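# Set the computer tower upright on its feet

## Task

Turn the computer tower so it rests upright on its feet on the table, and leave it standing there without the robot holding it.

## Robot and tools

Robot: two arms, left_arm and right_arm, each ending in the same five-finger right hand, so hand axes and numbers mean the same on both. Base poses in the scene frame: left_arm at (-0.017, +0.604, 0) m, right_arm at (-0.070, -0.541, 0) m, both facing almost straight along +x. A camera stand is bolted behind the arms.

Scene frame: origin at table-top height, halfway between the two nominal bases; +x points out over the table, +z up, and left_arm sits on the +y side. Image left and right do not match arm names. Positions, quaternions (wxyz) and velocities in results use this frame and can be a few cm off.

Hand point: a point fixed to the palm, about 0.05 m in front of it and 0.15 m from the wrist flange. Its +z runs along the straight fingers (fingertips reach 0.06 to 0.07 m past it), +y points out of the palm, +x runs across the palm away from the thumb. A bracket on the little-finger side of the wrist sticks out and can collide. With fingers level, the wrist may hang below the hand and reach the table first.

Row layout (used by execute_actions and move): 28 numbers, all in [-1, 1], always both arms. Positions 1-6: left_arm dx, dy, dz, rx, ry, rz. Positions 7-14: left hand little, ring, middle, index, thumb_bend, thumb_turn, force_limit, speed. Positions 15-20: right_arm dx to rz. Positions 21-28: right hand, same eight. Pose numbers are offsets, not poses. They count from that arm's Hand target at the start of the action or move, along the scene axes. 1.0 equals 0.6 m or 180 degrees. rx, ry, rz form one rotation vector about the hand point. Six zeros keep or re-request the current Hand target. The controller limits each step's commanded orientation to 32 degrees from the measured one. Finger numbers are absolute targets: +1 straight/open, -1 curled. thumb_turn +1 puts the thumb beside the palm and -1 in front of it, facing the fingers. force_limit maps -1..+1 to about 0..10 N at the fingertip (0..15 N for the two thumb motors). speed rises from near zero at -1 to full at +0.48 and stays full up to +1. Use -0.94 or slower for a gentle grip. No hand value means "unchanged". To leave a hand alone, repeat the last eight numbers you sent it. If you have sent none yet, use its hand_measured plus hand_force_limit and hand_speed. With the thumb in front, the hand can enclose objects about 0.035 to 0.065 m thick, or a handle down to 0.025 m.

execute_actions(actions, cameras): actions is a list of actions. Each action is a table of up to 15 rows, one row per 1/30 s step. A short table keeps repeating its last row until 15 steps have run. Every row in an action counts from that action's starting Hand target, so repeating an offset in a later action moves the arm further. Images come back only if actions is empty or cameras names some.

move(target, speed, blend, stop_force, zero, blocking, cameras): drives each hand point in a straight line. target is one 28-number row or a list of up to 15 rows. Every row counts from the same starting Hand targets. speed: m/s, 0.002 to 3.2, default 0.25; turning is capped at twice that in rad/s. Give one value, or one per target. blend: corner rounding in m for lists; 0 stops at each target. stop_force: 4 to 120 N, shared by both arms. It ends an arm's path when its wrist sensor feels that much push against the motion. It is unreliable for light loose objects and for turning moves. Omit it when backing away from contact. zero (only with stop_force): true re-zeros moving arms first. blocking=false returns after about 0.5 s but cannot be combined with stop_force. Moves cap at 10 s and do not avoid obstacles. The result adds a move: line such as done, off_target, moving, held or fault, with limits=paced (pose clipped) or limits=held (steps withheld). Route around an arm's own base, not close past it.

wait(seconds 0 to 10), stop() to brake a running move, zoom_image(camera, region [x0,y0,x1,y1] pixels, at most 504 by 504, from the newest image), show_instructions() for the reference pages, zero_wrist_force(arm), and finished_scene(scene: this scene's number), which ends the scene for good.

Cameras: cam_head_left, cam_head_right, cam_high, each 896x504.

Results: per arm, end_effector_position, quaternion and velocities. Hand target is the last commanded pose after clipping, and the base for the next offsets. If the hand rests short of it, send the missing distance. The hand lists hand_measured, hand_stopped_by (moving, target, force, stalled, fault) and hand_load_n, in the motor order above. A dropped grip shows as load near 0. Wrist force and torque are read along the end effector's own axes, plus a peak line. Joint torques include gravity. MOTOR HOT warns of overheating.

Avoid: knocking the tower or anything else off the table, dropping it or releasing it while it moves, fast impacts, and hard pressing. Arms are stiff, so aiming even slightly past firm contact can trip a fault. About 150 N of outside force, or joint torque past its limit (elbow 130 N m, wrist joints 46.9 N m), freezes the arm for 10 s. Keep the arms from touching each other, and never close one hand on the other's fingers. Long stretched holds or pushes heat motors and can trigger a braking stop. Don't overload the fingers by prying, twisting or swinging heavy loads fast.

Each tool is called after ">>>" as name([rows], argument=value, ...), one row to a line, values as JSON.

Reference images:

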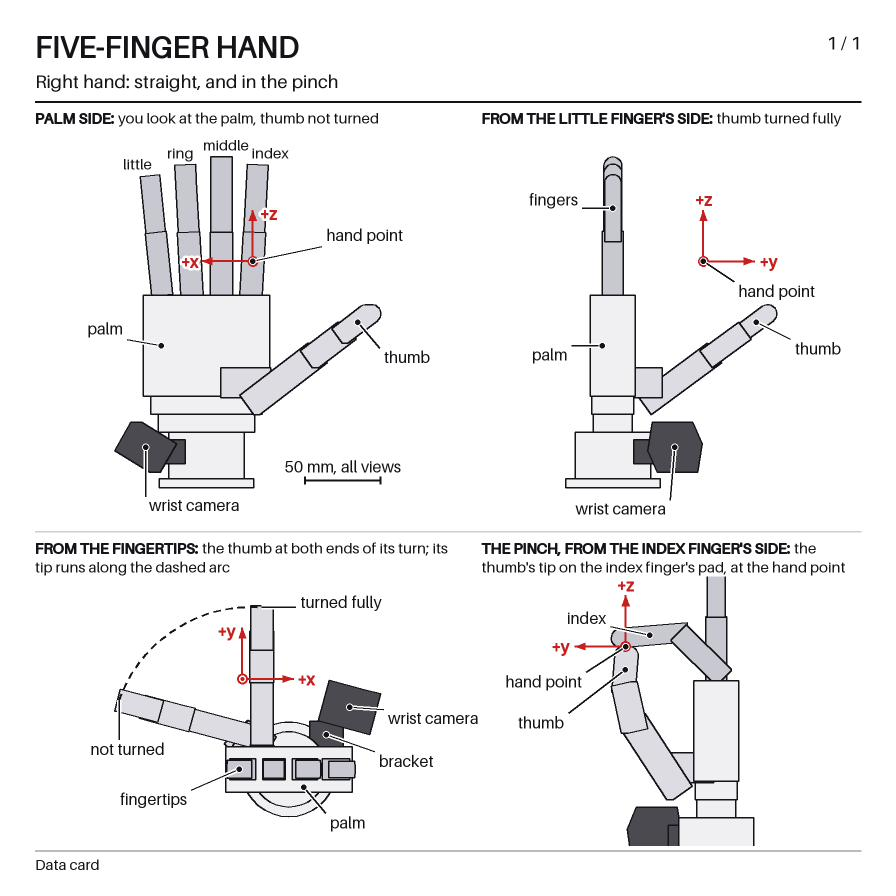

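## Session

>>> execute_actions(actions=[])

Scene clock: 0.00 s.
left_arm: end_effector_position=(+0.3063, +0.7134, +0.2565) hand_measured=(+1.000, +1.000, +1.000, +1.000, +1.000, +1.000) hand_load_n=(+0.0, +0.0, +0.0, +0.0, +0.0, +0.0) hand_stopped_by=(target, target, target, target, target, target) hand_force_limit=0.00 hand_speed=-0.80 end_effector_quat_wxyz=(-0.042, +0.972, +0.171, +0.157) | right_arm: end_effector_position=(+0.7250, -0.3687, +0.3070) hand_measured=(+1.000, +1.000, +1.000, +1.000, +1.000, +1.000) hand_load_n=(+0.0, +0.0, +0.0, +0.0, +0.0, -0.5) hand_stopped_by=(target, target, target, target, target, target) hand_force_limit=0.00 hand_speed=-0.80 end_effector_quat_wxyz=(-0.325, +0.849, +0.405, -0.099)
Joint positions: left_arm=[-0.185 -1.879 2.256 0.918 1.394 1.105] | right_arm=[-0.093 -0.801 1.03 1.891 1.123 0.465]
Joint velocities: within noise
Joint torques (N m): no reading
Wrist force (N): no reading
Wrist torque (N m): no reading
Wrist force, peak (N): no reading
Hand target: left_arm +0.3063, +0.7134, +0.2565; -0.042, +0.972, +0.171, +0.157 | right_arm +0.7250, -0.3687, +0.3070; -0.325, +0.849, +0.405, -0.099

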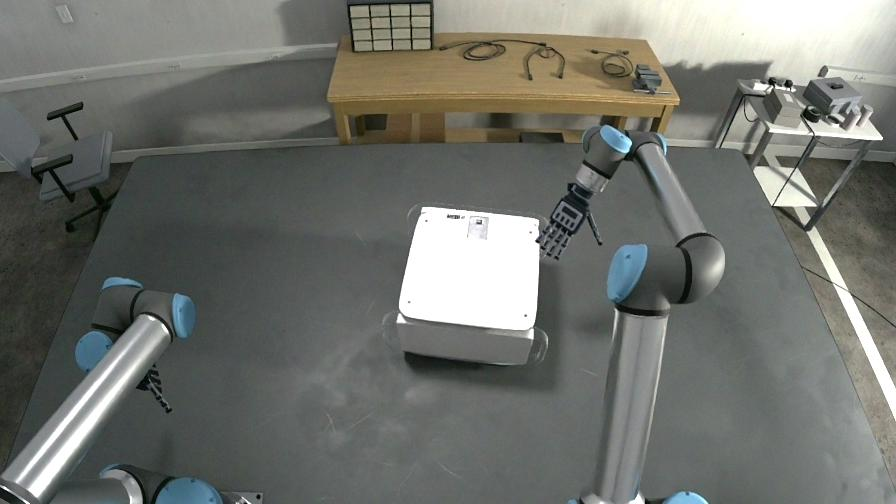

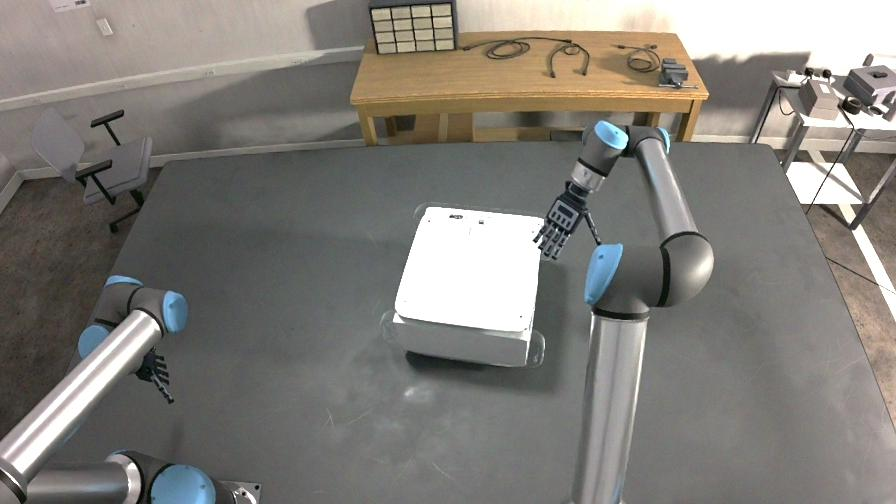

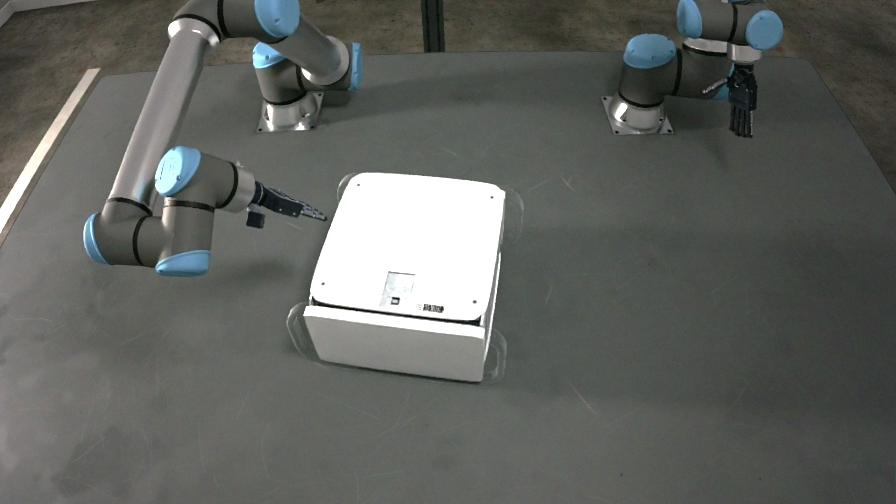

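>>> move(target=[0.4933,-0.47,0.2908,-0.3108,-0.2452,-0.1109,-1,-1,-1,-1,1,-1,0,0.2,0.095,-0.4667,0.24,-0.389,-0.4984,-0.2627,-1,-1,-1,-1,1,-1,0,0.2], speed=0.7)

Scene clock: 8.63 s.
left_arm: end_effector_position=(+0.6023, +0.4314, +0.4310) hand_measured=(-1.000, -1.000, -1.000, -1.000, +1.000, -1.000) hand_load_n=(+0.0, +0.0, +0.0, +0.0, -0.5, +0.0) hand_stopped_by=(target, target, target, target, target, target) hand_force_limit=0.00 hand_speed=0.20 end_effector_quat_wxyz=(+0.495, +0.767, +0.065, +0.403) | right_arm: end_effector_position=(+0.7819, -0.6487, +0.4510) hand_measured=(-1.000, -1.000, -1.000, -1.000, +1.000, -1.000) hand_load_n=(+0.0, +0.0, +0.0, +0.0, +0.0, +0.0) hand_stopped_by=(target, target, target, target, target, target) hand_force_limit=0.00 hand_speed=0.20 end_effector_quat_wxyz=(+0.496, +0.766, +0.065, +0.404)
Joint positions: left_arm=[-0.284 -1.656 2.062 -0.187 2.121 0.714] | right_arm=[-0.074 -1.265 1.586 -0.077 2.291 0.762]
Joint torques (N m): left_arm=[-16.76 -16.06 -29.54 -3.15 -2.19 -3.05] | right_arm=[-13.32 -75.89 -31.08 -4.45 -1.82 -4.34]
Wrist force (N): left_arm=[-0.8 -0.1 -0.4] | right_arm=[-0.5 -2.0 -1.4]
Wrist torque (N m): left_arm=[-0.16 0.04 0.02] | right_arm=[0.11 0.10 0.14]
Wrist force, peak (N): left_arm=[-1.2 -0.5 -0.2] | right_arm=[-0.7 -2.3 -1.2]
Hand target: left_arm +0.6023, +0.4314, +0.4310; +0.495, +0.767, +0.065, +0.403 | right_arm +0.7820, -0.6487, +0.4510; +0.496, +0.766, +0.065, +0.404
Off the commanded pose: left_arm 0.000 m, 0 deg | right_arm 0.000 m, 0 deg.
move: done

>>> move([
  [-0.0033,-0.23,0.065,-0.1265,0.1581,-0.219,-1,-1,-1,-1,1,-1,0,0.2,-0.27,-0.03,0.0483,-0.1265,0.1581,-0.219,-1,-1,-1,-1,1,-1,0,0.2],
  [0.11,-0.3333,0.0333,0,0.3979,-0.3594,-1,-1,-1,-1,1,-1,0,0.2,-0.2733,0.2333,0,0,0.3979,-0.3594,-1,-1,-1,-1,1,-1,0,0.2],
  [0.596,-0.6857,-0.2183,0.3426,0.279,-0.0451,-1,-1,-1,-1,1,-1,0,0.2,0.2883,0.5678,-0.2517,0.3426,0.279,-0.0451,-1,-1,-1,-1,1,-1,0,0.2],
], speed=0.6, blend=0.05, cameras=["all"])

Scene clock: 13.57 s.
left_arm: end_effector_position=(+0.9599, +0.0200, +0.3000) hand_measured=(-1.000, -1.000, -1.000, -1.000, +1.000, -1.000) hand_load_n=(+0.0, +0.0, +0.0, +0.0, +0.0, +0.0) hand_stopped_by=(target, target, target, target, target, target) hand_force_limit=0.00 hand_speed=0.20 end_effector_quat_wxyz=(-0.001, +1.000, +0.000, -0.001) | right_arm: end_effector_position=(+0.9549, -0.3080, +0.3000) hand_measured=(-1.000, -1.000, -1.000, -1.000, +1.000, -1.000) hand_load_n=(+0.0, +0.0, +0.0, +0.0, +0.0, +0.0) hand_stopped_by=(target, target, target, target, target, target) hand_force_limit=0.00 hand_speed=0.20 end_effector_quat_wxyz=(+0.001, +1.000, +0.000, +0.000)
Joint positions: left_arm=[-0.675 -0.785 0.867 -1.65 4.712 -2.203] | right_arm=[0.105 -0.868 1.01 -1.714 4.711 -1.459]
Joint torques (N m): left_arm=[-18.52 -123.06 -36.4 -6.2 2.63 -3.2] | right_arm=[-14.21 -76.19 -35.66 -7.34 1.5 -3.74]
Wrist force (N): left_arm=[0.2 -0.8 0.2] | right_arm=[-0.1 -0.8 0.3]
Wrist torque (N m): left_arm=[-0.14 -0.02 0.00] | right_arm=[0.01 -0.02 0.13]
Wrist force, peak (N): left_arm=[1.9 -2.3 0.1] | right_arm=[1.1 -3.0 -3.0]
Hand target: left_arm +0.9599, +0.0200, +0.3000; -0.001, +1.000, +0.000, -0.001 | right_arm +0.9549, -0.3080, +0.3000; +0.001, +1.000, +0.000, +0.000
Off the commanded pose: left_arm 0.000 m, 0 deg | right_arm 0.000 m, 0 deg.
move: done; limits=paced

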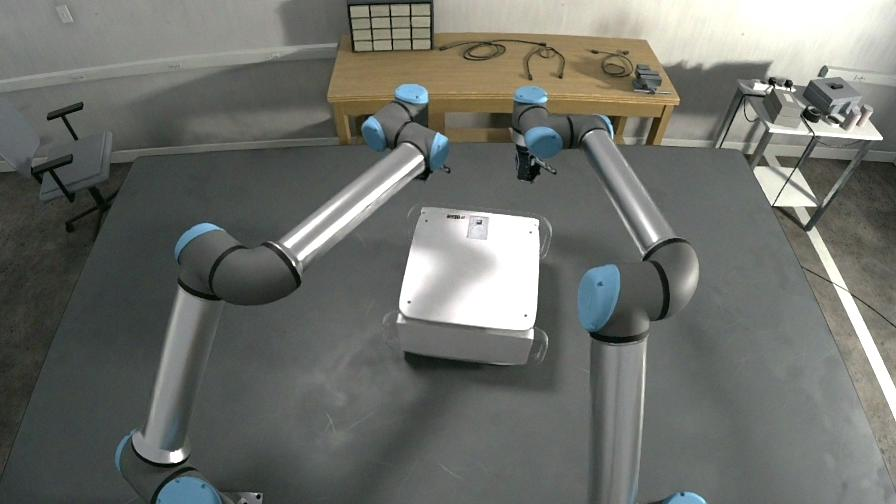

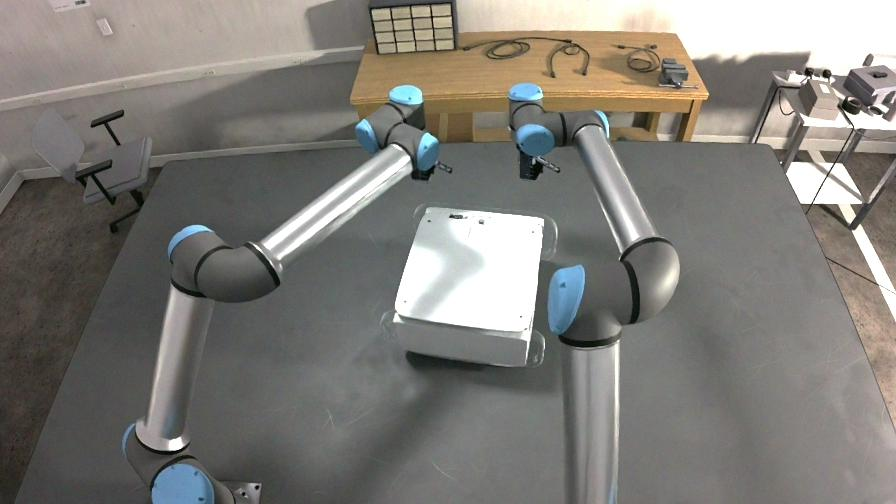

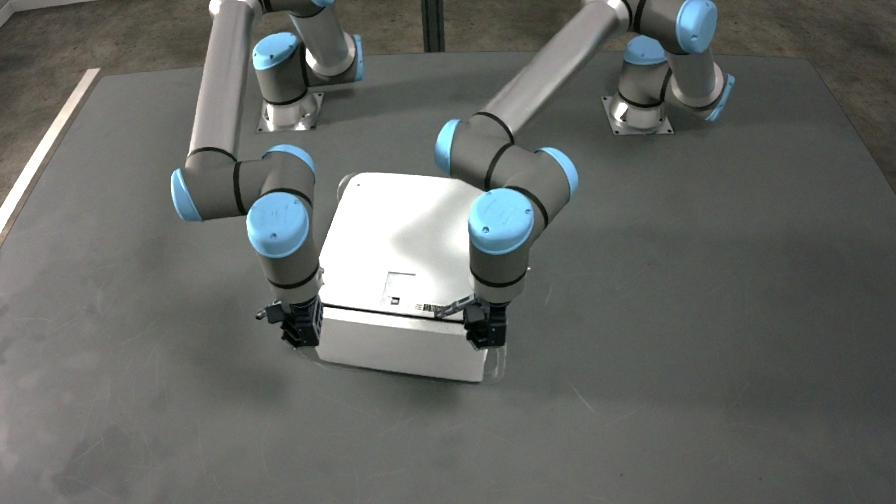

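>>> move([
  [0.0417,-0.0883,0,0,0,0,-1,-1,-1,-1,1,-1,0,0.2,0,0.0467,0,0,0,0,-1,-1,-1,-1,1,-1,0,0.2],
  [0.0417,-0.0883,-0.3333,0,0,0,-1,-1,-1,-1,1,-1,0,0.2,0,0.0467,-0.3333,0,0,0,-1,-1,-1,-1,1,-1,0,0.2],
  [-0.025,-0.0883,-0.3333,0,0,0,-1,-1,-1,-1,1,-1,0,0.2,-0.0667,0.0467,-0.3333,0,0,0,-1,-1,-1,-1,1,-1,0,0.2],
  [-0.4333,-0.045,-0.3333,0,0,0,-1,-1,-1,-1,1,-1,0,0.2,-0.425,0.09,-0.3333,0,0,0,-1,-1,-1,-1,1,-1,0,0.2],
], speed=[0.3,0.25,0.1,0.1], blend=[0.01,0.01,0.005,0], stop_force=50, cameras=["all"])

Scene clock: 19.33 s.
left_arm: end_effector_position=(+0.6999, -0.0070, +0.1000) hand_measured=(-1.000, -1.000, -1.000, -1.000, +1.000, -1.000) hand_load_n=(+0.0, +0.0, +0.0, +0.5, +0.0, +0.0) hand_stopped_by=(target, target, target, target, target, target) hand_force_limit=0.00 hand_speed=0.20 end_effector_quat_wxyz=(-0.001, +1.000, +0.000, -0.001) | right_arm: end_effector_position=(+0.6999, -0.2540, +0.1000) hand_measured=(-1.000, -1.000, -1.000, -1.000, +1.000, -1.000) hand_load_n=(+0.5, +0.0, +0.0, +0.0, -0.5, +0.0) hand_stopped_by=(target, target, target, target, target, target) hand_force_limit=0.00 hand_speed=0.20 end_effector_quat_wxyz=(+0.001, +1.000, +0.000, +0.000)
Joint positions: left_arm=[-0.865 -1.008 1.626 -2.187 4.712 -2.394] | right_arm=[0.202 -1.083 1.753 -2.241 4.711 -1.362]
Joint torques (N m): left_arm=[-28.2 -106.23 -25.21 -3.83 -1.94 -2.93] | right_arm=[18.15 -87.45 -22.25 -4.5 -0.18 3.44]
Wrist force (N): left_arm=[19.3 -1.5 6.2] | right_arm=[13.4 -2.3 4.4]
Wrist torque (N m): left_arm=[-0.44 -0.53 0.99] | right_arm=[-0.33 -0.41 0.90]
Wrist force, peak (N): left_arm=[50.6 -12.8 -4.8] | right_arm=[36.6 -8.2 3.5]
Hand target: left_arm +0.6999, -0.0070, +0.1000; -0.001, +1.000, +0.000, -0.001 | right_arm +0.6999, -0.2540, +0.1000; +0.001, +1.000, +0.000, +0.000
Off the commanded pose: left_arm 0.000 m, 0 deg | right_arm 0.000 m, 0 deg.
move: done

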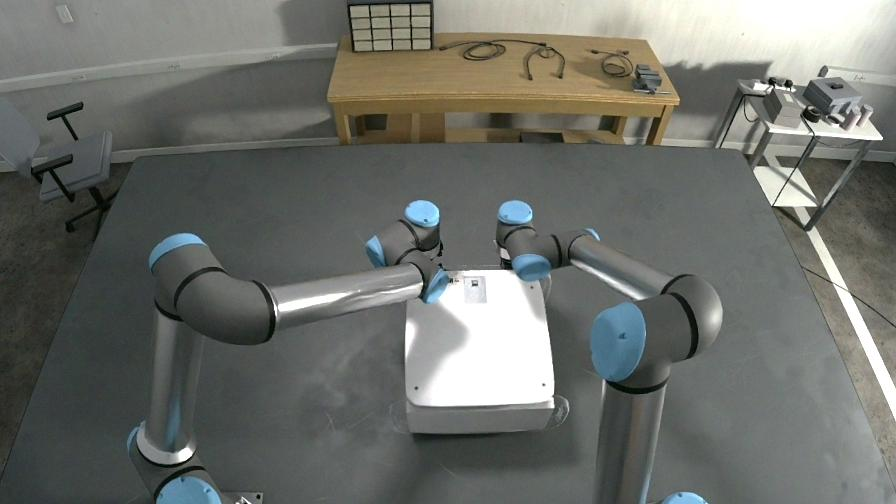

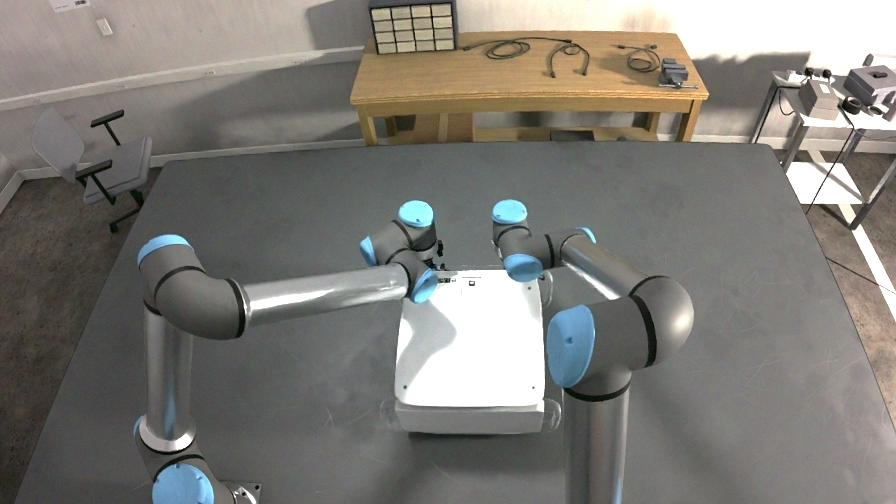

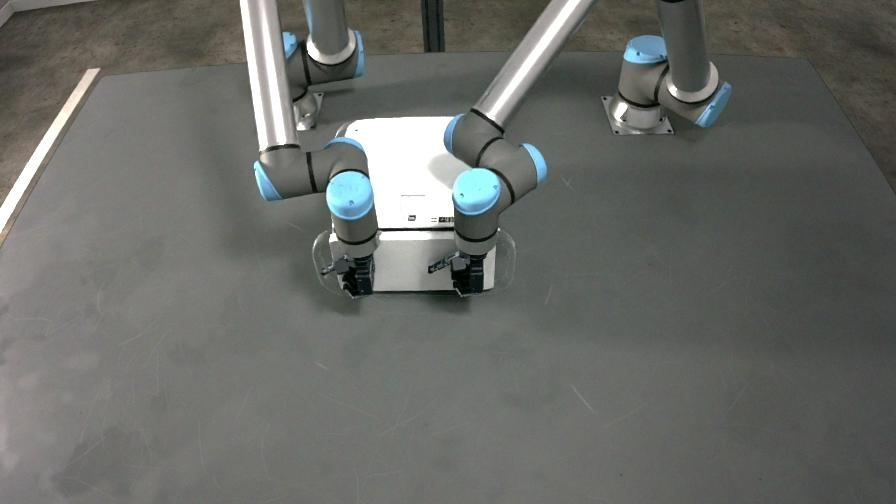

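>>> move([
  [0.05,0,0,0,0,0,-1,-1,-1,-1,1,-1,0,0.2,0.05,0,0,0,0,0,-1,-1,-1,-1,1,-1,0,0.2],
  [0.2,0.15,0.3,0,0,0,-1,-1,-1,-1,1,-1,0,0.2,0.2,-0.1,0.3,0,0,0,-1,-1,-1,-1,1,-1,0,0.2],
  [0.2,0.23,0.33,0,0.4167,0,-1,-1,1,1,1,-1,0,0.2,0.2,-0.15,0.33,0,0.4167,0,-1,-1,1,1,1,-1,0,0.2],
], speed=[0.2,0.4,0.6], blend=[0.01,0.05,0], cameras=["all"])

Scene clock: 23.67 s.
left_arm: end_effector_position=(+0.8199, +0.1310, +0.2980) hand_measured=(-1.000, -1.000, +1.000, +1.000, +1.000, -1.000) hand_load_n=(+0.0, +0.5, +0.0, +0.0, +0.0, +0.0) hand_stopped_by=(target, target, target, target, target, target) hand_force_limit=0.00 hand_speed=0.20 end_effector_quat_wxyz=(-0.001, +0.793, -0.001, -0.609) | right_arm: end_effector_position=(+0.8199, -0.3440, +0.2980) hand_measured=(-1.000, -1.000, +1.000, +1.000, +1.000, -1.000) hand_load_n=(+0.0, +0.0, +0.0, +0.0, +0.0, +0.0) hand_stopped_by=(target, target, target, target, target, target) hand_force_limit=0.00 hand_speed=0.20 end_effector_quat_wxyz=(+0.001, +0.794, +0.000, -0.609)
Joint positions: left_arm=[-0.548 -0.422 0.388 -0.261 4.226 -1.712] | right_arm=[0.065 -0.372 0.285 -0.176 4.78 -1.552]
Joint torques (N m): left_arm=[-14.58 -99.74 -56.38 2.49 0.43 3.68] | right_arm=[-11.48 -94.37 -41.73 4.33 -0.99 -3.54]
Wrist force (N): left_arm=[1.8 2.4 0.5] | right_arm=[2.4 -1.0 -1.9]
Wrist torque (N m): left_arm=[0.17 -0.26 -0.24] | right_arm=[0.00 -0.18 0.24]
Wrist force, peak (N): left_arm=[19.4 -1.6 6.5] | right_arm=[13.7 -2.4 4.5]
Hand target: left_arm +0.8199, +0.1310, +0.2980; -0.001, +0.793, -0.001, -0.609 | right_arm +0.8199, -0.3440, +0.2980; +0.001, +0.794, +0.000, -0.609
Off the commanded pose: left_arm 0.000 m, 0 deg | right_arm 0.000 m, 0 deg.
move: done

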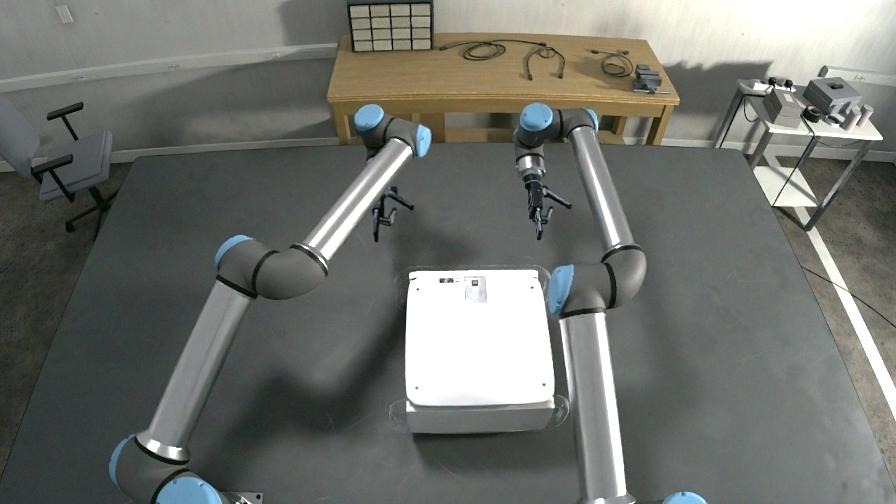

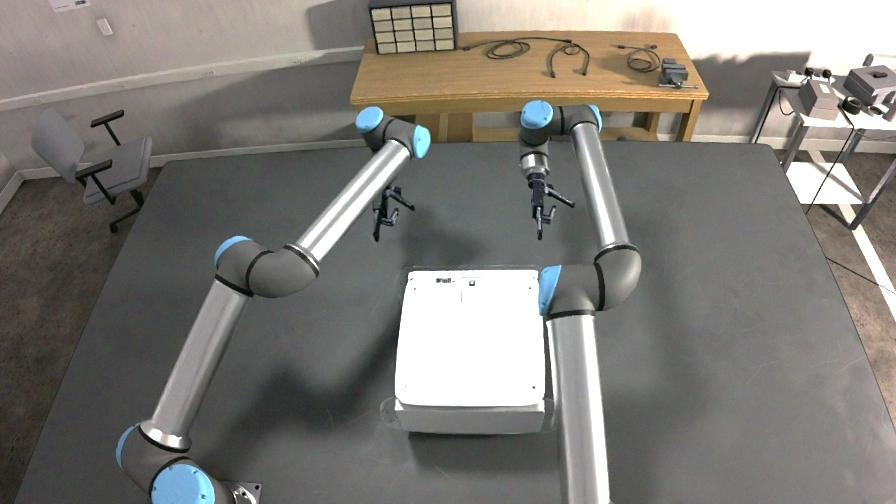

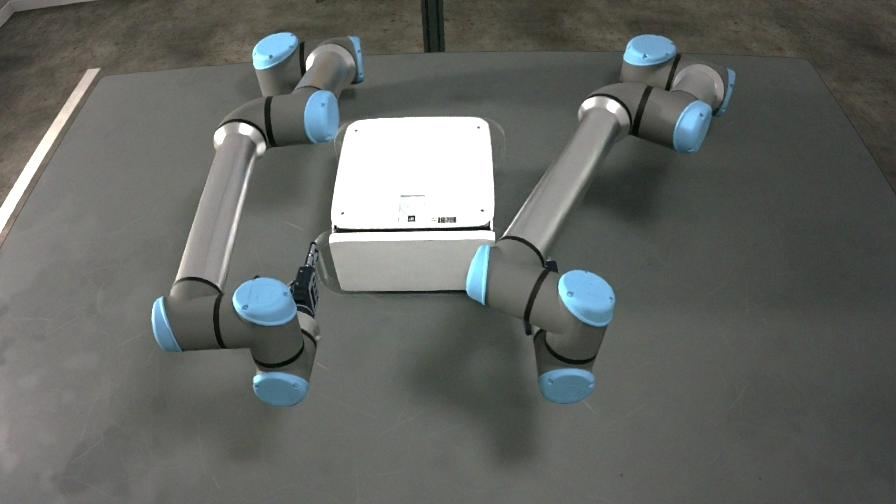

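>>> zoom_image(camera="cam_head_left", region=[370, 240, 600, 450])

>>> zoom_image(camera="cam_high", region=[290, 90, 530, 320])

>>> zoom_image(camera="cam_head_right", region=[370, 240, 600, 450])

Scaled by 2.191 from the camera's 896x504 image, which has a finer 1280x720 frame.

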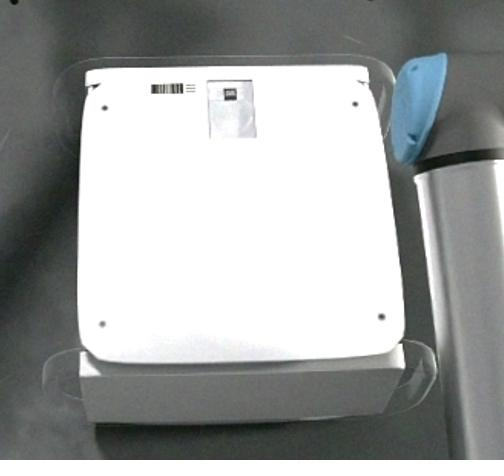

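Scaled by 2.100 from the camera's 896x504 image, which has a finer 1280x720 frame.

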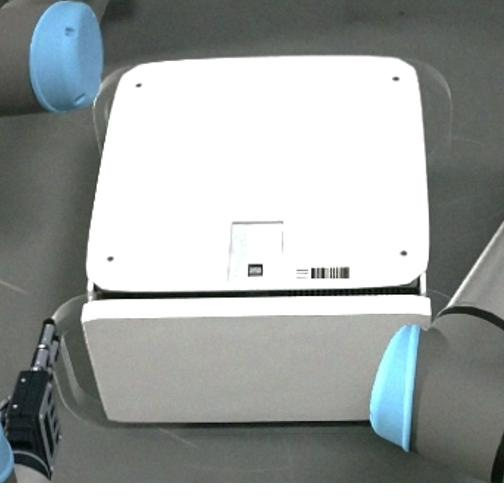

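Scaled by 2.191 from the camera's 896x504 image, which has a finer 1280x720 frame.

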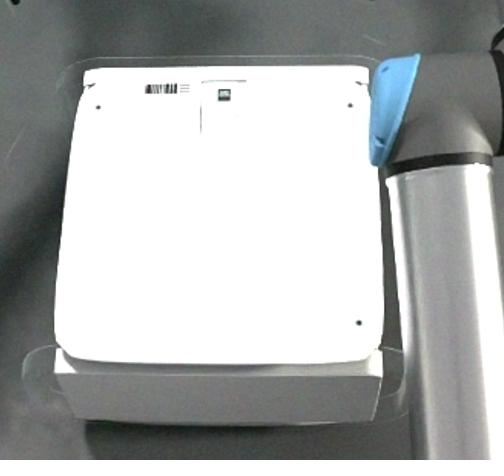

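>>> move([
  [-0.03,-0.1183,-0.05,0,0,0,-1,-1,1,1,1,-1,0,0.2,-0.03,0.005,-0.05,0,0,0,-1,-1,1,1,1,-1,0,0.2],
  [-0.07,-0.1183,-0.2433,0,0,0,-1,-1,1,1,1,-1,0,0.2,-0.07,0.005,-0.2433,0,0,0,-1,-1,1,1,1,-1,0,0.2],
], speed=0.25, blend=0.02, stop_force=20, cameras=["cam_head_left","cam_high"])

>>> zoom_image(camera="cam_head_left", region=[370, 180, 570, 340])

>>> zoom_image(camera="cam_high", region=[290, 170, 530, 410])

Scene clock: 26.87 s.
left_arm: end_effector_position=(+0.7779, +0.0600, +0.1520) hand_measured=(-1.000, -1.000, +1.000, +1.000, +1.000, -1.000) hand_load_n=(+0.0, +0.0, +0.0, +0.0, +0.0, +0.0) hand_stopped_by=(target, target, target, target, target, target) hand_force_limit=0.00 hand_speed=0.20 end_effector_quat_wxyz=(-0.001, +0.793, -0.001, -0.609) | right_arm: end_effector_position=(+0.7779, -0.3410, +0.1521) hand_measured=(-1.000, -1.000, +1.000, +1.000, +1.000, -1.000) hand_load_n=(+0.0, +0.0, +0.0, +0.0, +0.0, -0.5) hand_stopped_by=(target, target, target, target, target, target) hand_force_limit=0.00 hand_speed=0.20 end_effector_quat_wxyz=(+0.001, +0.794, +0.000, -0.609)
Joint positions: left_arm=[-0.62 -0.421 0.642 -0.529 4.158 -1.737] | right_arm=[0.071 -0.466 0.728 -0.526 4.785 -1.55]
Joint torques (N m): left_arm=[-17.6 -134.79 -31.55 -1.64 -3.53 -3.04] | right_arm=[-1.58 -120.06 -29.9 -1.92 -1.48 3.79]
Wrist force (N): left_arm=[1.7 2.6 0.9] | right_arm=[2.4 -0.9 -2.2]
Wrist torque (N m): left_arm=[0.21 -0.25 0.05] | right_arm=[0.04 -0.18 0.04]
Wrist force, peak (N): left_arm=[3.1 2.4 1.5] | right_arm=[3.7 -0.9 -1.8]
Hand target: left_arm +0.7779, +0.0600, +0.1520; -0.001, +0.793, -0.001, -0.609 | right_arm +0.7779, -0.3410, +0.1521; +0.001, +0.794, +0.000, -0.609
Off the commanded pose: left_arm 0.000 m, 0 deg | right_arm 0.000 m, 0 deg.
move: done
Images, in order (width x height): cam_head_left 896x504, cam_high 896x504.

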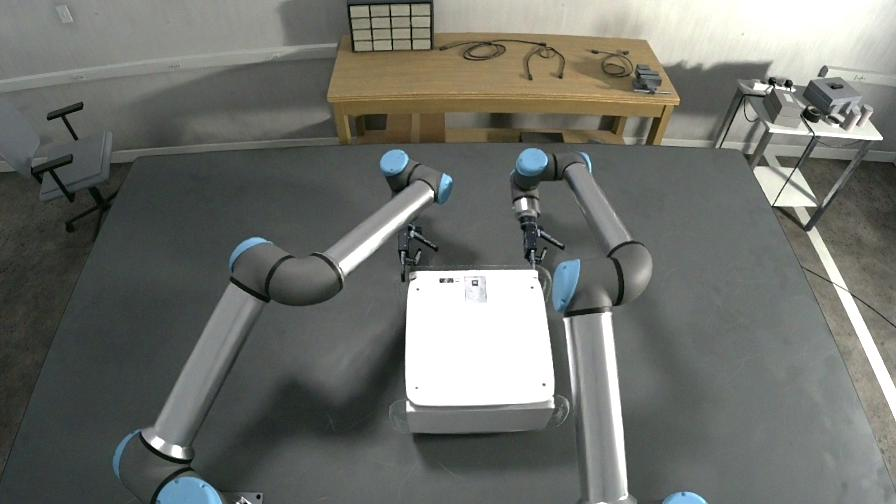

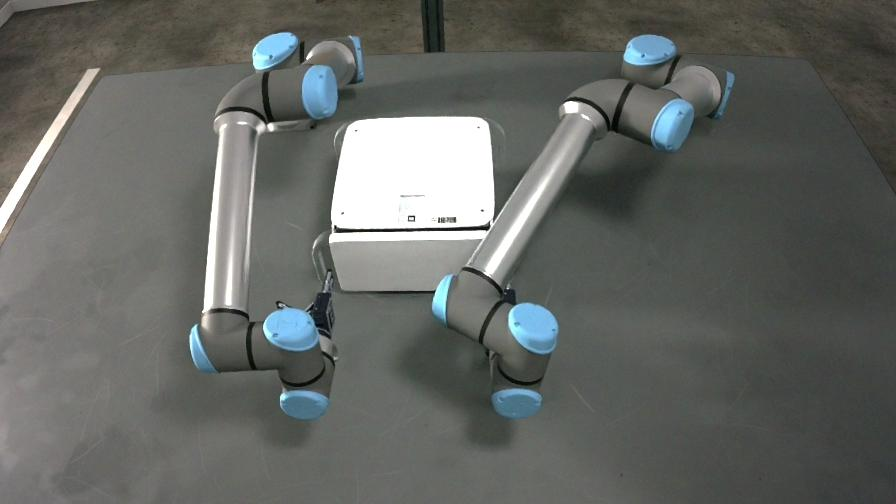

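Scaled by 2.520 from the camera's 896x504 image, which has a finer 1280x720 frame.

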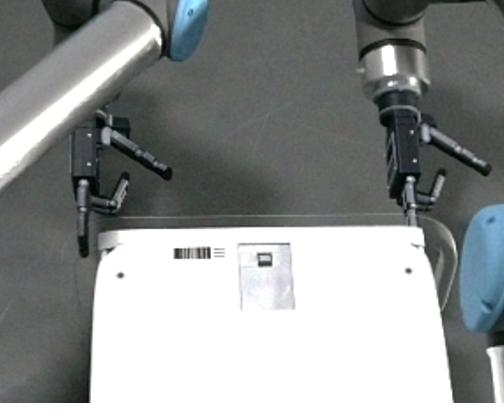

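Scaled by 2.100 from the camera's 896x504 image, which has a finer 1280x720 frame.

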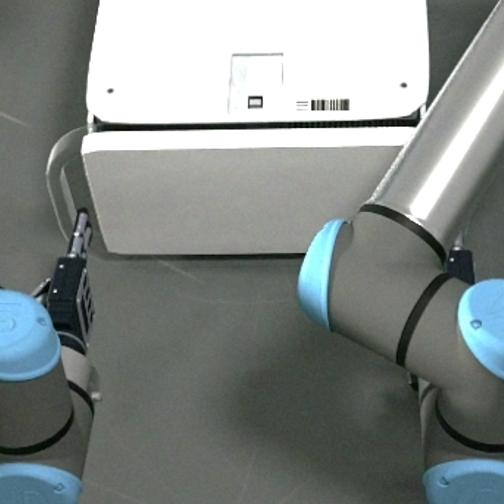

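>>> zoom_image(camera="cam_high", region=[295, 220, 365, 320])

>>> zoom_image(camera="cam_head_left", region=[385, 230, 425, 310])

>>> zoom_image(camera="cam_head_left", region=[515, 230, 565, 310])

Scaled by 5.040 from the camera's 896x504 image, which has a finer 1280x720 frame.

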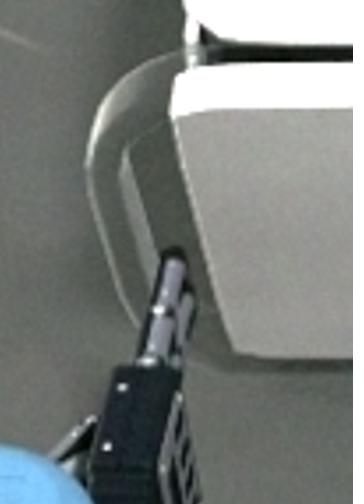

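Scaled by 6.300 from the camera's 896x504 image, which has a finer 1280x720 frame.

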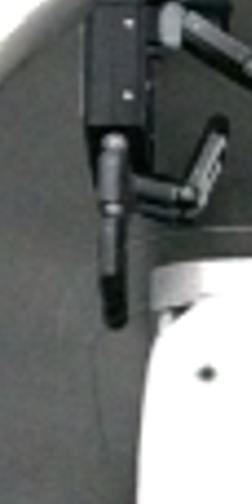

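Scaled by 6.300 from the camera's 896x504 image, which has a finer 1280x720 frame.

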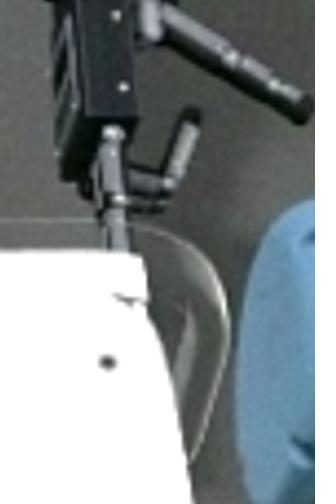

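>>> move([
  [0,-0.0125,0,0,0,0,-1,-1,1,1,1,-1,0,0.2,0,-0.029,0,0,0,0,-1,-1,1,1,1,-1,0,0.2],
  [-0.1117,-0.0125,0,0,0,0,-1,-1,1,1,1,-1,0,0.2,-0.1117,-0.029,0,0,0,0,-1,-1,1,1,1,-1,0,0.2],
], speed=0.06, stop_force=8, cameras=["cam_head_left","cam_high"])

>>> zoom_image(camera="cam_high", region=[295, 220, 365, 320])

>>> zoom_image(camera="cam_head_left", region=[385, 230, 425, 310])

>>> zoom_image(camera="cam_head_left", region=[515, 230, 565, 310])

Scene clock: 30.60 s.
left_arm: end_effector_position=(+0.7109, +0.0525, +0.1520) hand_measured=(-1.000, -1.000, +1.000, +1.000, +1.000, -1.000) hand_load_n=(+0.0, +0.0, +0.0, +0.0, +0.0, -0.5) hand_stopped_by=(target, target, target, target, target, target) hand_force_limit=0.00 hand_speed=0.20 end_effector_quat_wxyz=(-0.001, +0.793, -0.001, -0.609) | right_arm: end_effector_position=(+0.7109, -0.3584, +0.1521) hand_measured=(-1.000, -1.000, +1.000, +1.000, +1.000, -1.000) hand_load_n=(+0.0, +0.0, +0.0, +0.0, +0.0, +0.0) hand_stopped_by=(target, target, target, target, target, target) hand_force_limit=0.00 hand_speed=0.20 end_effector_quat_wxyz=(+0.001, +0.794, +0.000, -0.609)
Joint positions: left_arm=[-0.659 -0.552 0.905 -0.668 4.121 -1.751] | right_arm=[0.059 -0.607 1.008 -0.664 4.774 -1.553]
Joint torques (N m): left_arm=[-17.17 -128.17 -29.94 -1.97 -3.49 -2.94] | right_arm=[16.2 -111.65 -27.97 -2.23 1.49 3.89]
Wrist force (N): left_arm=[1.9 2.2 0.7] | right_arm=[2.3 -0.8 -1.8]
Wrist torque (N m): left_arm=[0.16 -0.32 0.10] | right_arm=[0.04 -0.18 0.15]
Wrist force, peak (N): left_arm=[1.9 2.8 0.0] | right_arm=[3.0 -1.0 -2.4]
Hand target: left_arm +0.7109, +0.0525, +0.1520; -0.001, +0.793, -0.001, -0.609 | right_arm +0.7109, -0.3584, +0.1521; +0.001, +0.794, +0.000, -0.609
Off the commanded pose: left_arm 0.000 m, 0 deg | right_arm 0.000 m, 0 deg.
move: done
Images, in order (width x height): cam_head_left 896x504, cam_high 896x504.

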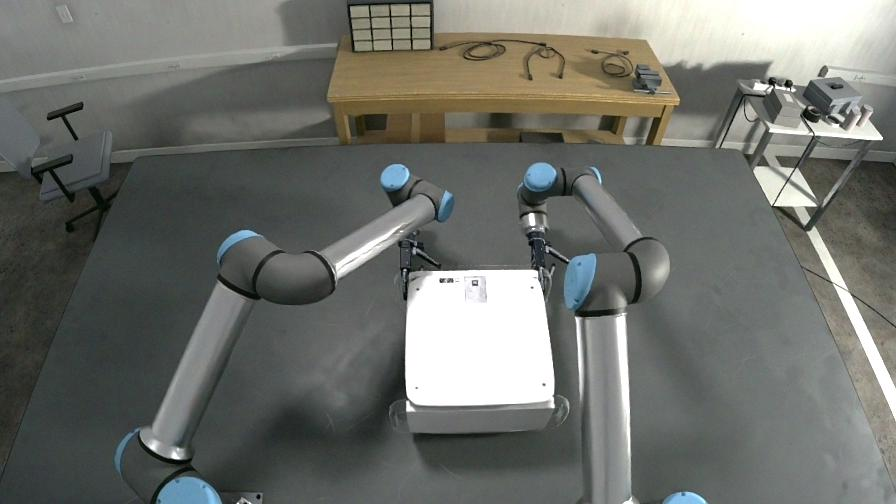

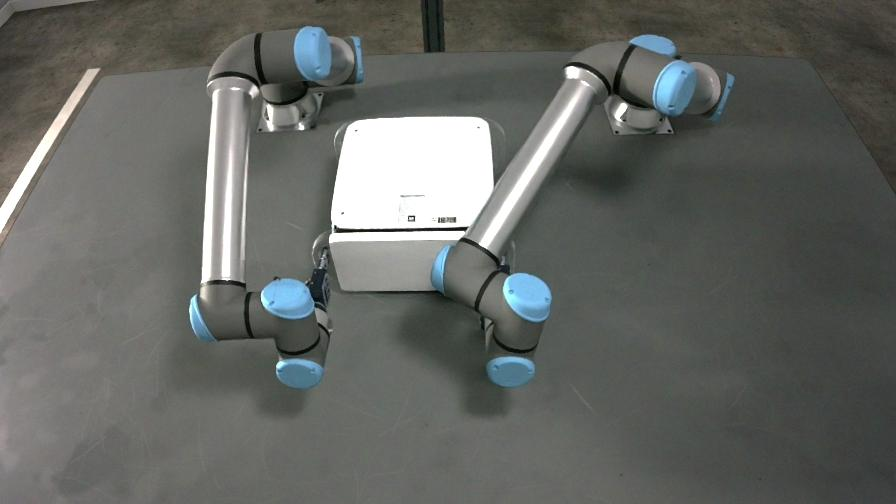

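Scaled by 5.040 from the camera's 896x504 image, which has a finer 1280x720 frame.

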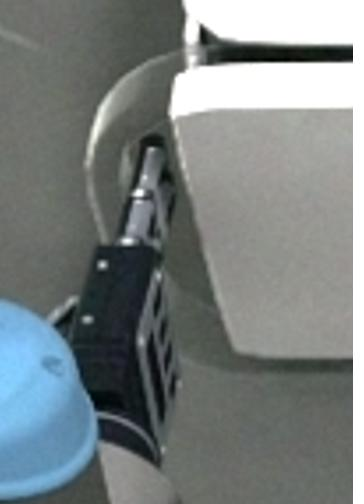

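Scaled by 6.300 from the camera's 896x504 image, which has a finer 1280x720 frame.

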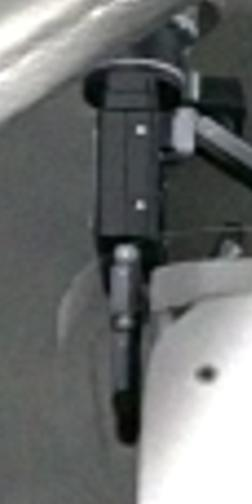

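Scaled by 6.300 from the camera's 896x504 image, which has a finer 1280x720 frame.

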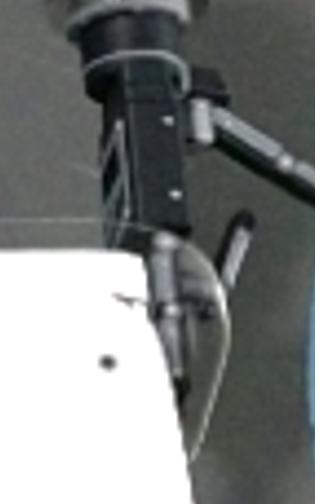

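>>> move([
  [0,0,0.055,0,0,0,-1,-1,1,1,1,-1,0,0.2,0,0,0.055,0,0,0,-1,-1,1,1,1,-1,0,0.2],
  [0,0,0.08,0,0,0,-1,-1,1,1,1,-1,0,0.2,0,0,0.08,0,0,0,-1,-1,1,1,1,-1,0,0.2],
], speed=[0.12,0.03], blend=0.002, stop_force=8)

Scene clock: 33.00 s.
left_arm: end_effector_position=(+0.7109, +0.0525, +0.1771) hand_measured=(-1.000, -1.000, +1.000, +1.000, +1.000, -1.000) hand_load_n=(+0.0, +0.0, +0.0, -4.5, +0.0, -0.5) hand_stopped_by=(target, target, target, target, target, target) hand_force_limit=0.00 hand_speed=0.20 end_effector_quat_wxyz=(+0.000, +0.793, +0.000, -0.609) | right_arm: end_effector_position=(+0.7109, -0.3583, +0.1777) hand_measured=(-1.000, -1.000, +1.000, +1.000, +1.000, -1.000) hand_load_n=(+0.0, +0.0, +0.0, +1.0, +0.0, -0.5) hand_stopped_by=(target, target, target, target, target, target) hand_force_limit=0.00 hand_speed=0.20 end_effector_quat_wxyz=(+0.001, +0.794, +0.000, -0.608)
Joint positions: left_arm=[-0.659 -0.57 0.892 -0.638 4.121 -1.751] | right_arm=[0.059 -0.626 0.996 -0.633 4.774 -1.553]
Joint torques (N m): left_arm=[25.43 -90.53 -25.46 -0.84 5.15 0.59] | right_arm=[-23.23 -83.91 -28.19 -1.42 -5.53 2.14]
Wrist force (N): left_arm=[0.2 14.3 -3.9] | right_arm=[3.6 -14.1 -3.1]
Wrist torque (N m): left_arm=[0.13 -0.36 -0.09] | right_arm=[0.40 -0.12 0.31]
Wrist force, peak (N): left_arm=[17.4 19.9 8.3] | right_arm=[10.9 -20.2 -7.1]
Hand target: left_arm +0.7109, +0.0525, +0.1771; +0.000, +0.793, -0.001, -0.609 (not the last commanded pose) | right_arm +0.7109, -0.3583, +0.1777; +0.001, +0.794, +0.000, -0.608 (not the last commanded pose)
Off the commanded pose: left_arm 0.023 m, 0 deg | right_arm 0.022 m, 0 deg.
move: contact (left_arm, right_arm); path passed 0 of 2 targets

>>> move([
  [0,-0.0067,-0.003,0,0,0,-1,-1,1,1,1,-1,0,0.2,0,0.0067,-0.003,0,0,0,-1,-1,1,1,1,-1,0,0.2],
  [0,-0.0067,0.0165,0,0,0,-1,-1,1,1,1,-1,0,0.2,0,0.0067,0.0165,0,0,0,-1,-1,1,1,1,-1,0,0.2],
  [-0.0175,-0.0067,0.0545,0,-0.0117,0,-1,-1,1,1,1,-1,0,0.2,-0.0175,0.0067,0.0545,0,-0.0117,0,-1,-1,1,1,1,-1,0,0.2],
], speed=[0.05,0.04,0.03], blend=0.001, stop_force=60, cameras=["cam_head_left","cam_high"])

Scene clock: 35.67 s.
left_arm: end_effector_position=(+0.7004, +0.0484, +0.2098) hand_measured=(-1.000, -1.000, +1.000, +0.998, +1.000, -1.000) hand_load_n=(+0.0, +0.0, +0.0, -12.5, +0.0, +0.0) hand_stopped_by=(target, target, target, target, target, target) hand_force_limit=0.00 hand_speed=0.20 end_effector_quat_wxyz=(+0.000, +0.804, +0.000, -0.595) | right_arm: end_effector_position=(+0.7004, -0.3543, +0.2104) hand_measured=(-1.000, -1.000, +1.000, +1.000, +1.000, -1.000) hand_load_n=(+0.0, +0.0, +0.0, +2.5, +0.0, +0.0) hand_stopped_by=(target, target, target, target, target, target) hand_force_limit=0.00 hand_speed=0.20 end_effector_quat_wxyz=(+0.001, +0.805, +0.000, -0.594)
Joint positions: left_arm=[-0.668 -0.624 0.922 -0.659 4.119 -1.779] | right_arm=[0.064 -0.681 1.025 -0.643 4.778 -1.549]
Joint torques (N m): left_arm=[-0.18 -154.87 -36.64 7.33 7.61 -2.29] | right_arm=[-8.11 -130.3 -36.04 5.57 -10.18 3.03]
Wrist force (N): left_arm=[34.9 29.7 7.7] | right_arm=[30.6 -29.7 6.9]
Wrist torque (N m): left_arm=[-0.72 0.26 2.09] | right_arm=[0.32 0.61 1.83]
Wrist force, peak (N): left_arm=[35.2 30.0 7.7] | right_arm=[30.7 -29.8 7.1]
Hand target: left_arm +0.7004, +0.0484, +0.2098; +0.000, +0.804, +0.000, -0.595 | right_arm +0.7004, -0.3543, +0.2104; +0.001, +0.805, +0.000, -0.594
Off the commanded pose: left_arm 0.000 m, 0 deg | right_arm 0.000 m, 0 deg.
move: done
Images, in order (width x height): cam_head_left 896x504, cam_high 896x504.

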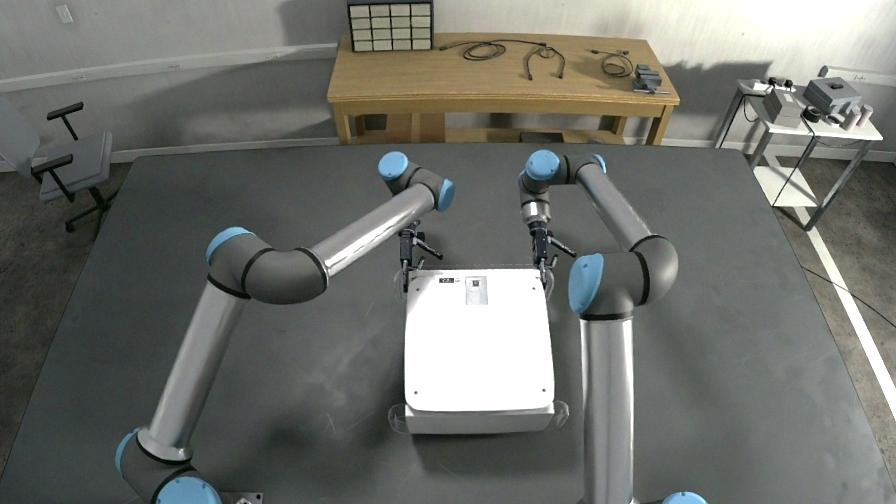

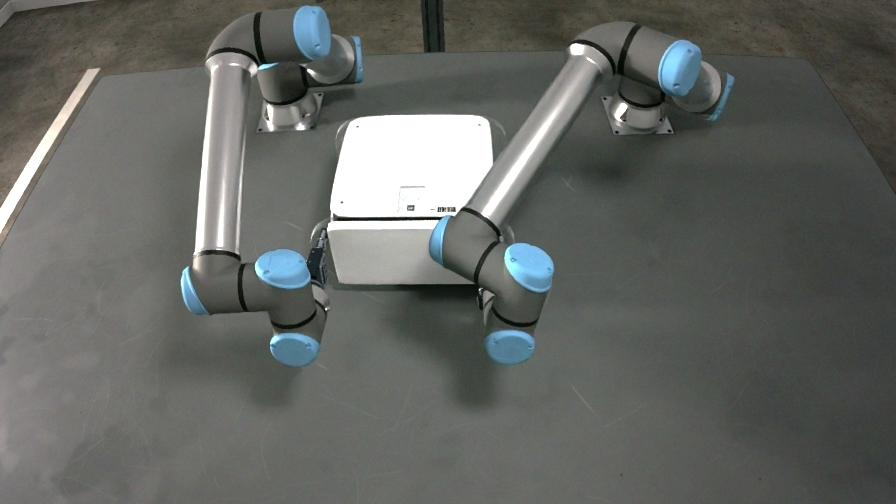

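>>> move([
  [-0.0477,0,0.0848,0,-0.0272,0,-1,-1,1,1,1,-1,0,0.2,-0.0477,0,0.0848,0,-0.0272,0,-1,-1,1,1,1,-1,0,0.2],
  [-0.1327,0,0.1948,0,-0.0661,0,-1,-1,1,1,1,-1,0,0.2,-0.1327,0,0.1948,0,-0.0661,0,-1,-1,1,1,1,-1,0,0.2],
], speed=[0.06,0.08], blend=0.005, stop_force=70, zero=false, cameras=["cam_head_left","cam_high"])

>>> zoom_image(camera="cam_high", region=[280, 90, 520, 330])

Scene clock: 39.17 s.
left_arm: end_effector_position=(+0.6208, +0.0484, +0.3267) hand_measured=(-1.000, -1.000, +1.000, +0.998, +1.000, -1.000) hand_load_n=(+0.0, +0.0, +0.0, -18.5, +0.0, +0.0) hand_stopped_by=(target, target, target, target, target, target) hand_force_limit=0.00 hand_speed=0.20 end_effector_quat_wxyz=(-0.001, +0.861, +0.000, -0.508) | right_arm: end_effector_position=(+0.6208, -0.3543, +0.3273) hand_measured=(-1.000, -1.000, +1.000, +1.000, +1.000, -1.000) hand_load_n=(+0.0, +0.0, +0.0, +3.0, +0.0, +0.0) hand_stopped_by=(target, target, target, target, target, target) hand_force_limit=0.00 hand_speed=0.20 end_effector_quat_wxyz=(+0.001, +0.862, +0.000, -0.507)
Joint positions: left_arm=[-0.724 -0.909 1.152 -0.861 4.129 -1.944] | right_arm=[0.071 -0.971 1.239 -0.777 4.778 -1.533]
Joint torques (N m): left_arm=[0.02 -137.26 -36.35 6.2 6.93 -2.22] | right_arm=[-8.3 -111.53 -36.71 3.93 -11.99 2.53]
Wrist force (N): left_arm=[30.4 34.0 10.9] | right_arm=[26.1 -32.6 8.2]
Wrist torque (N m): left_arm=[-1.09 0.38 1.78] | right_arm=[0.50 0.72 1.64]
Wrist force, peak (N): left_arm=[36.3 30.3 5.1] | right_arm=[26.5 -34.5 8.5]
Hand target: left_arm +0.6208, +0.0484, +0.3267; -0.001, +0.861, +0.000, -0.508 | right_arm +0.6208, -0.3543, +0.3273; +0.001, +0.862, +0.000, -0.507
Off the commanded pose: left_arm 0.000 m, 0 deg | right_arm 0.000 m, 0 deg.
move: done
Images, in order (width x height): cam_head_left 896x504, cam_high 896x504.

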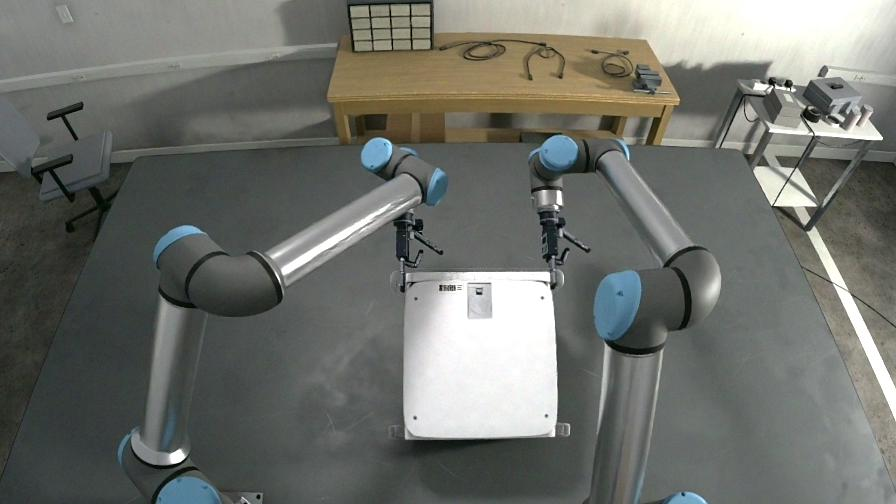

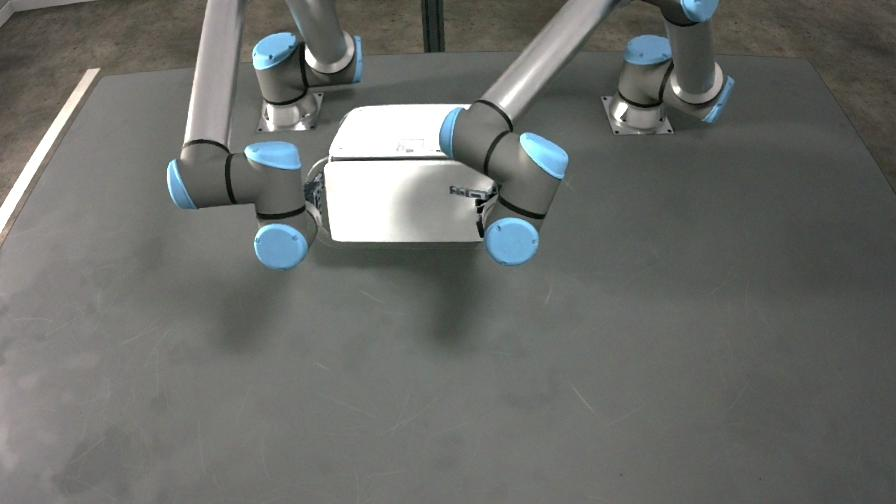

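Scaled by 2.100 from the camera's 896x504 image, which has a finer 1280x720 frame.

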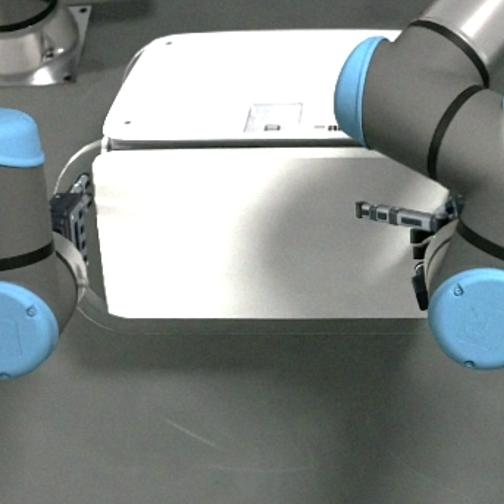

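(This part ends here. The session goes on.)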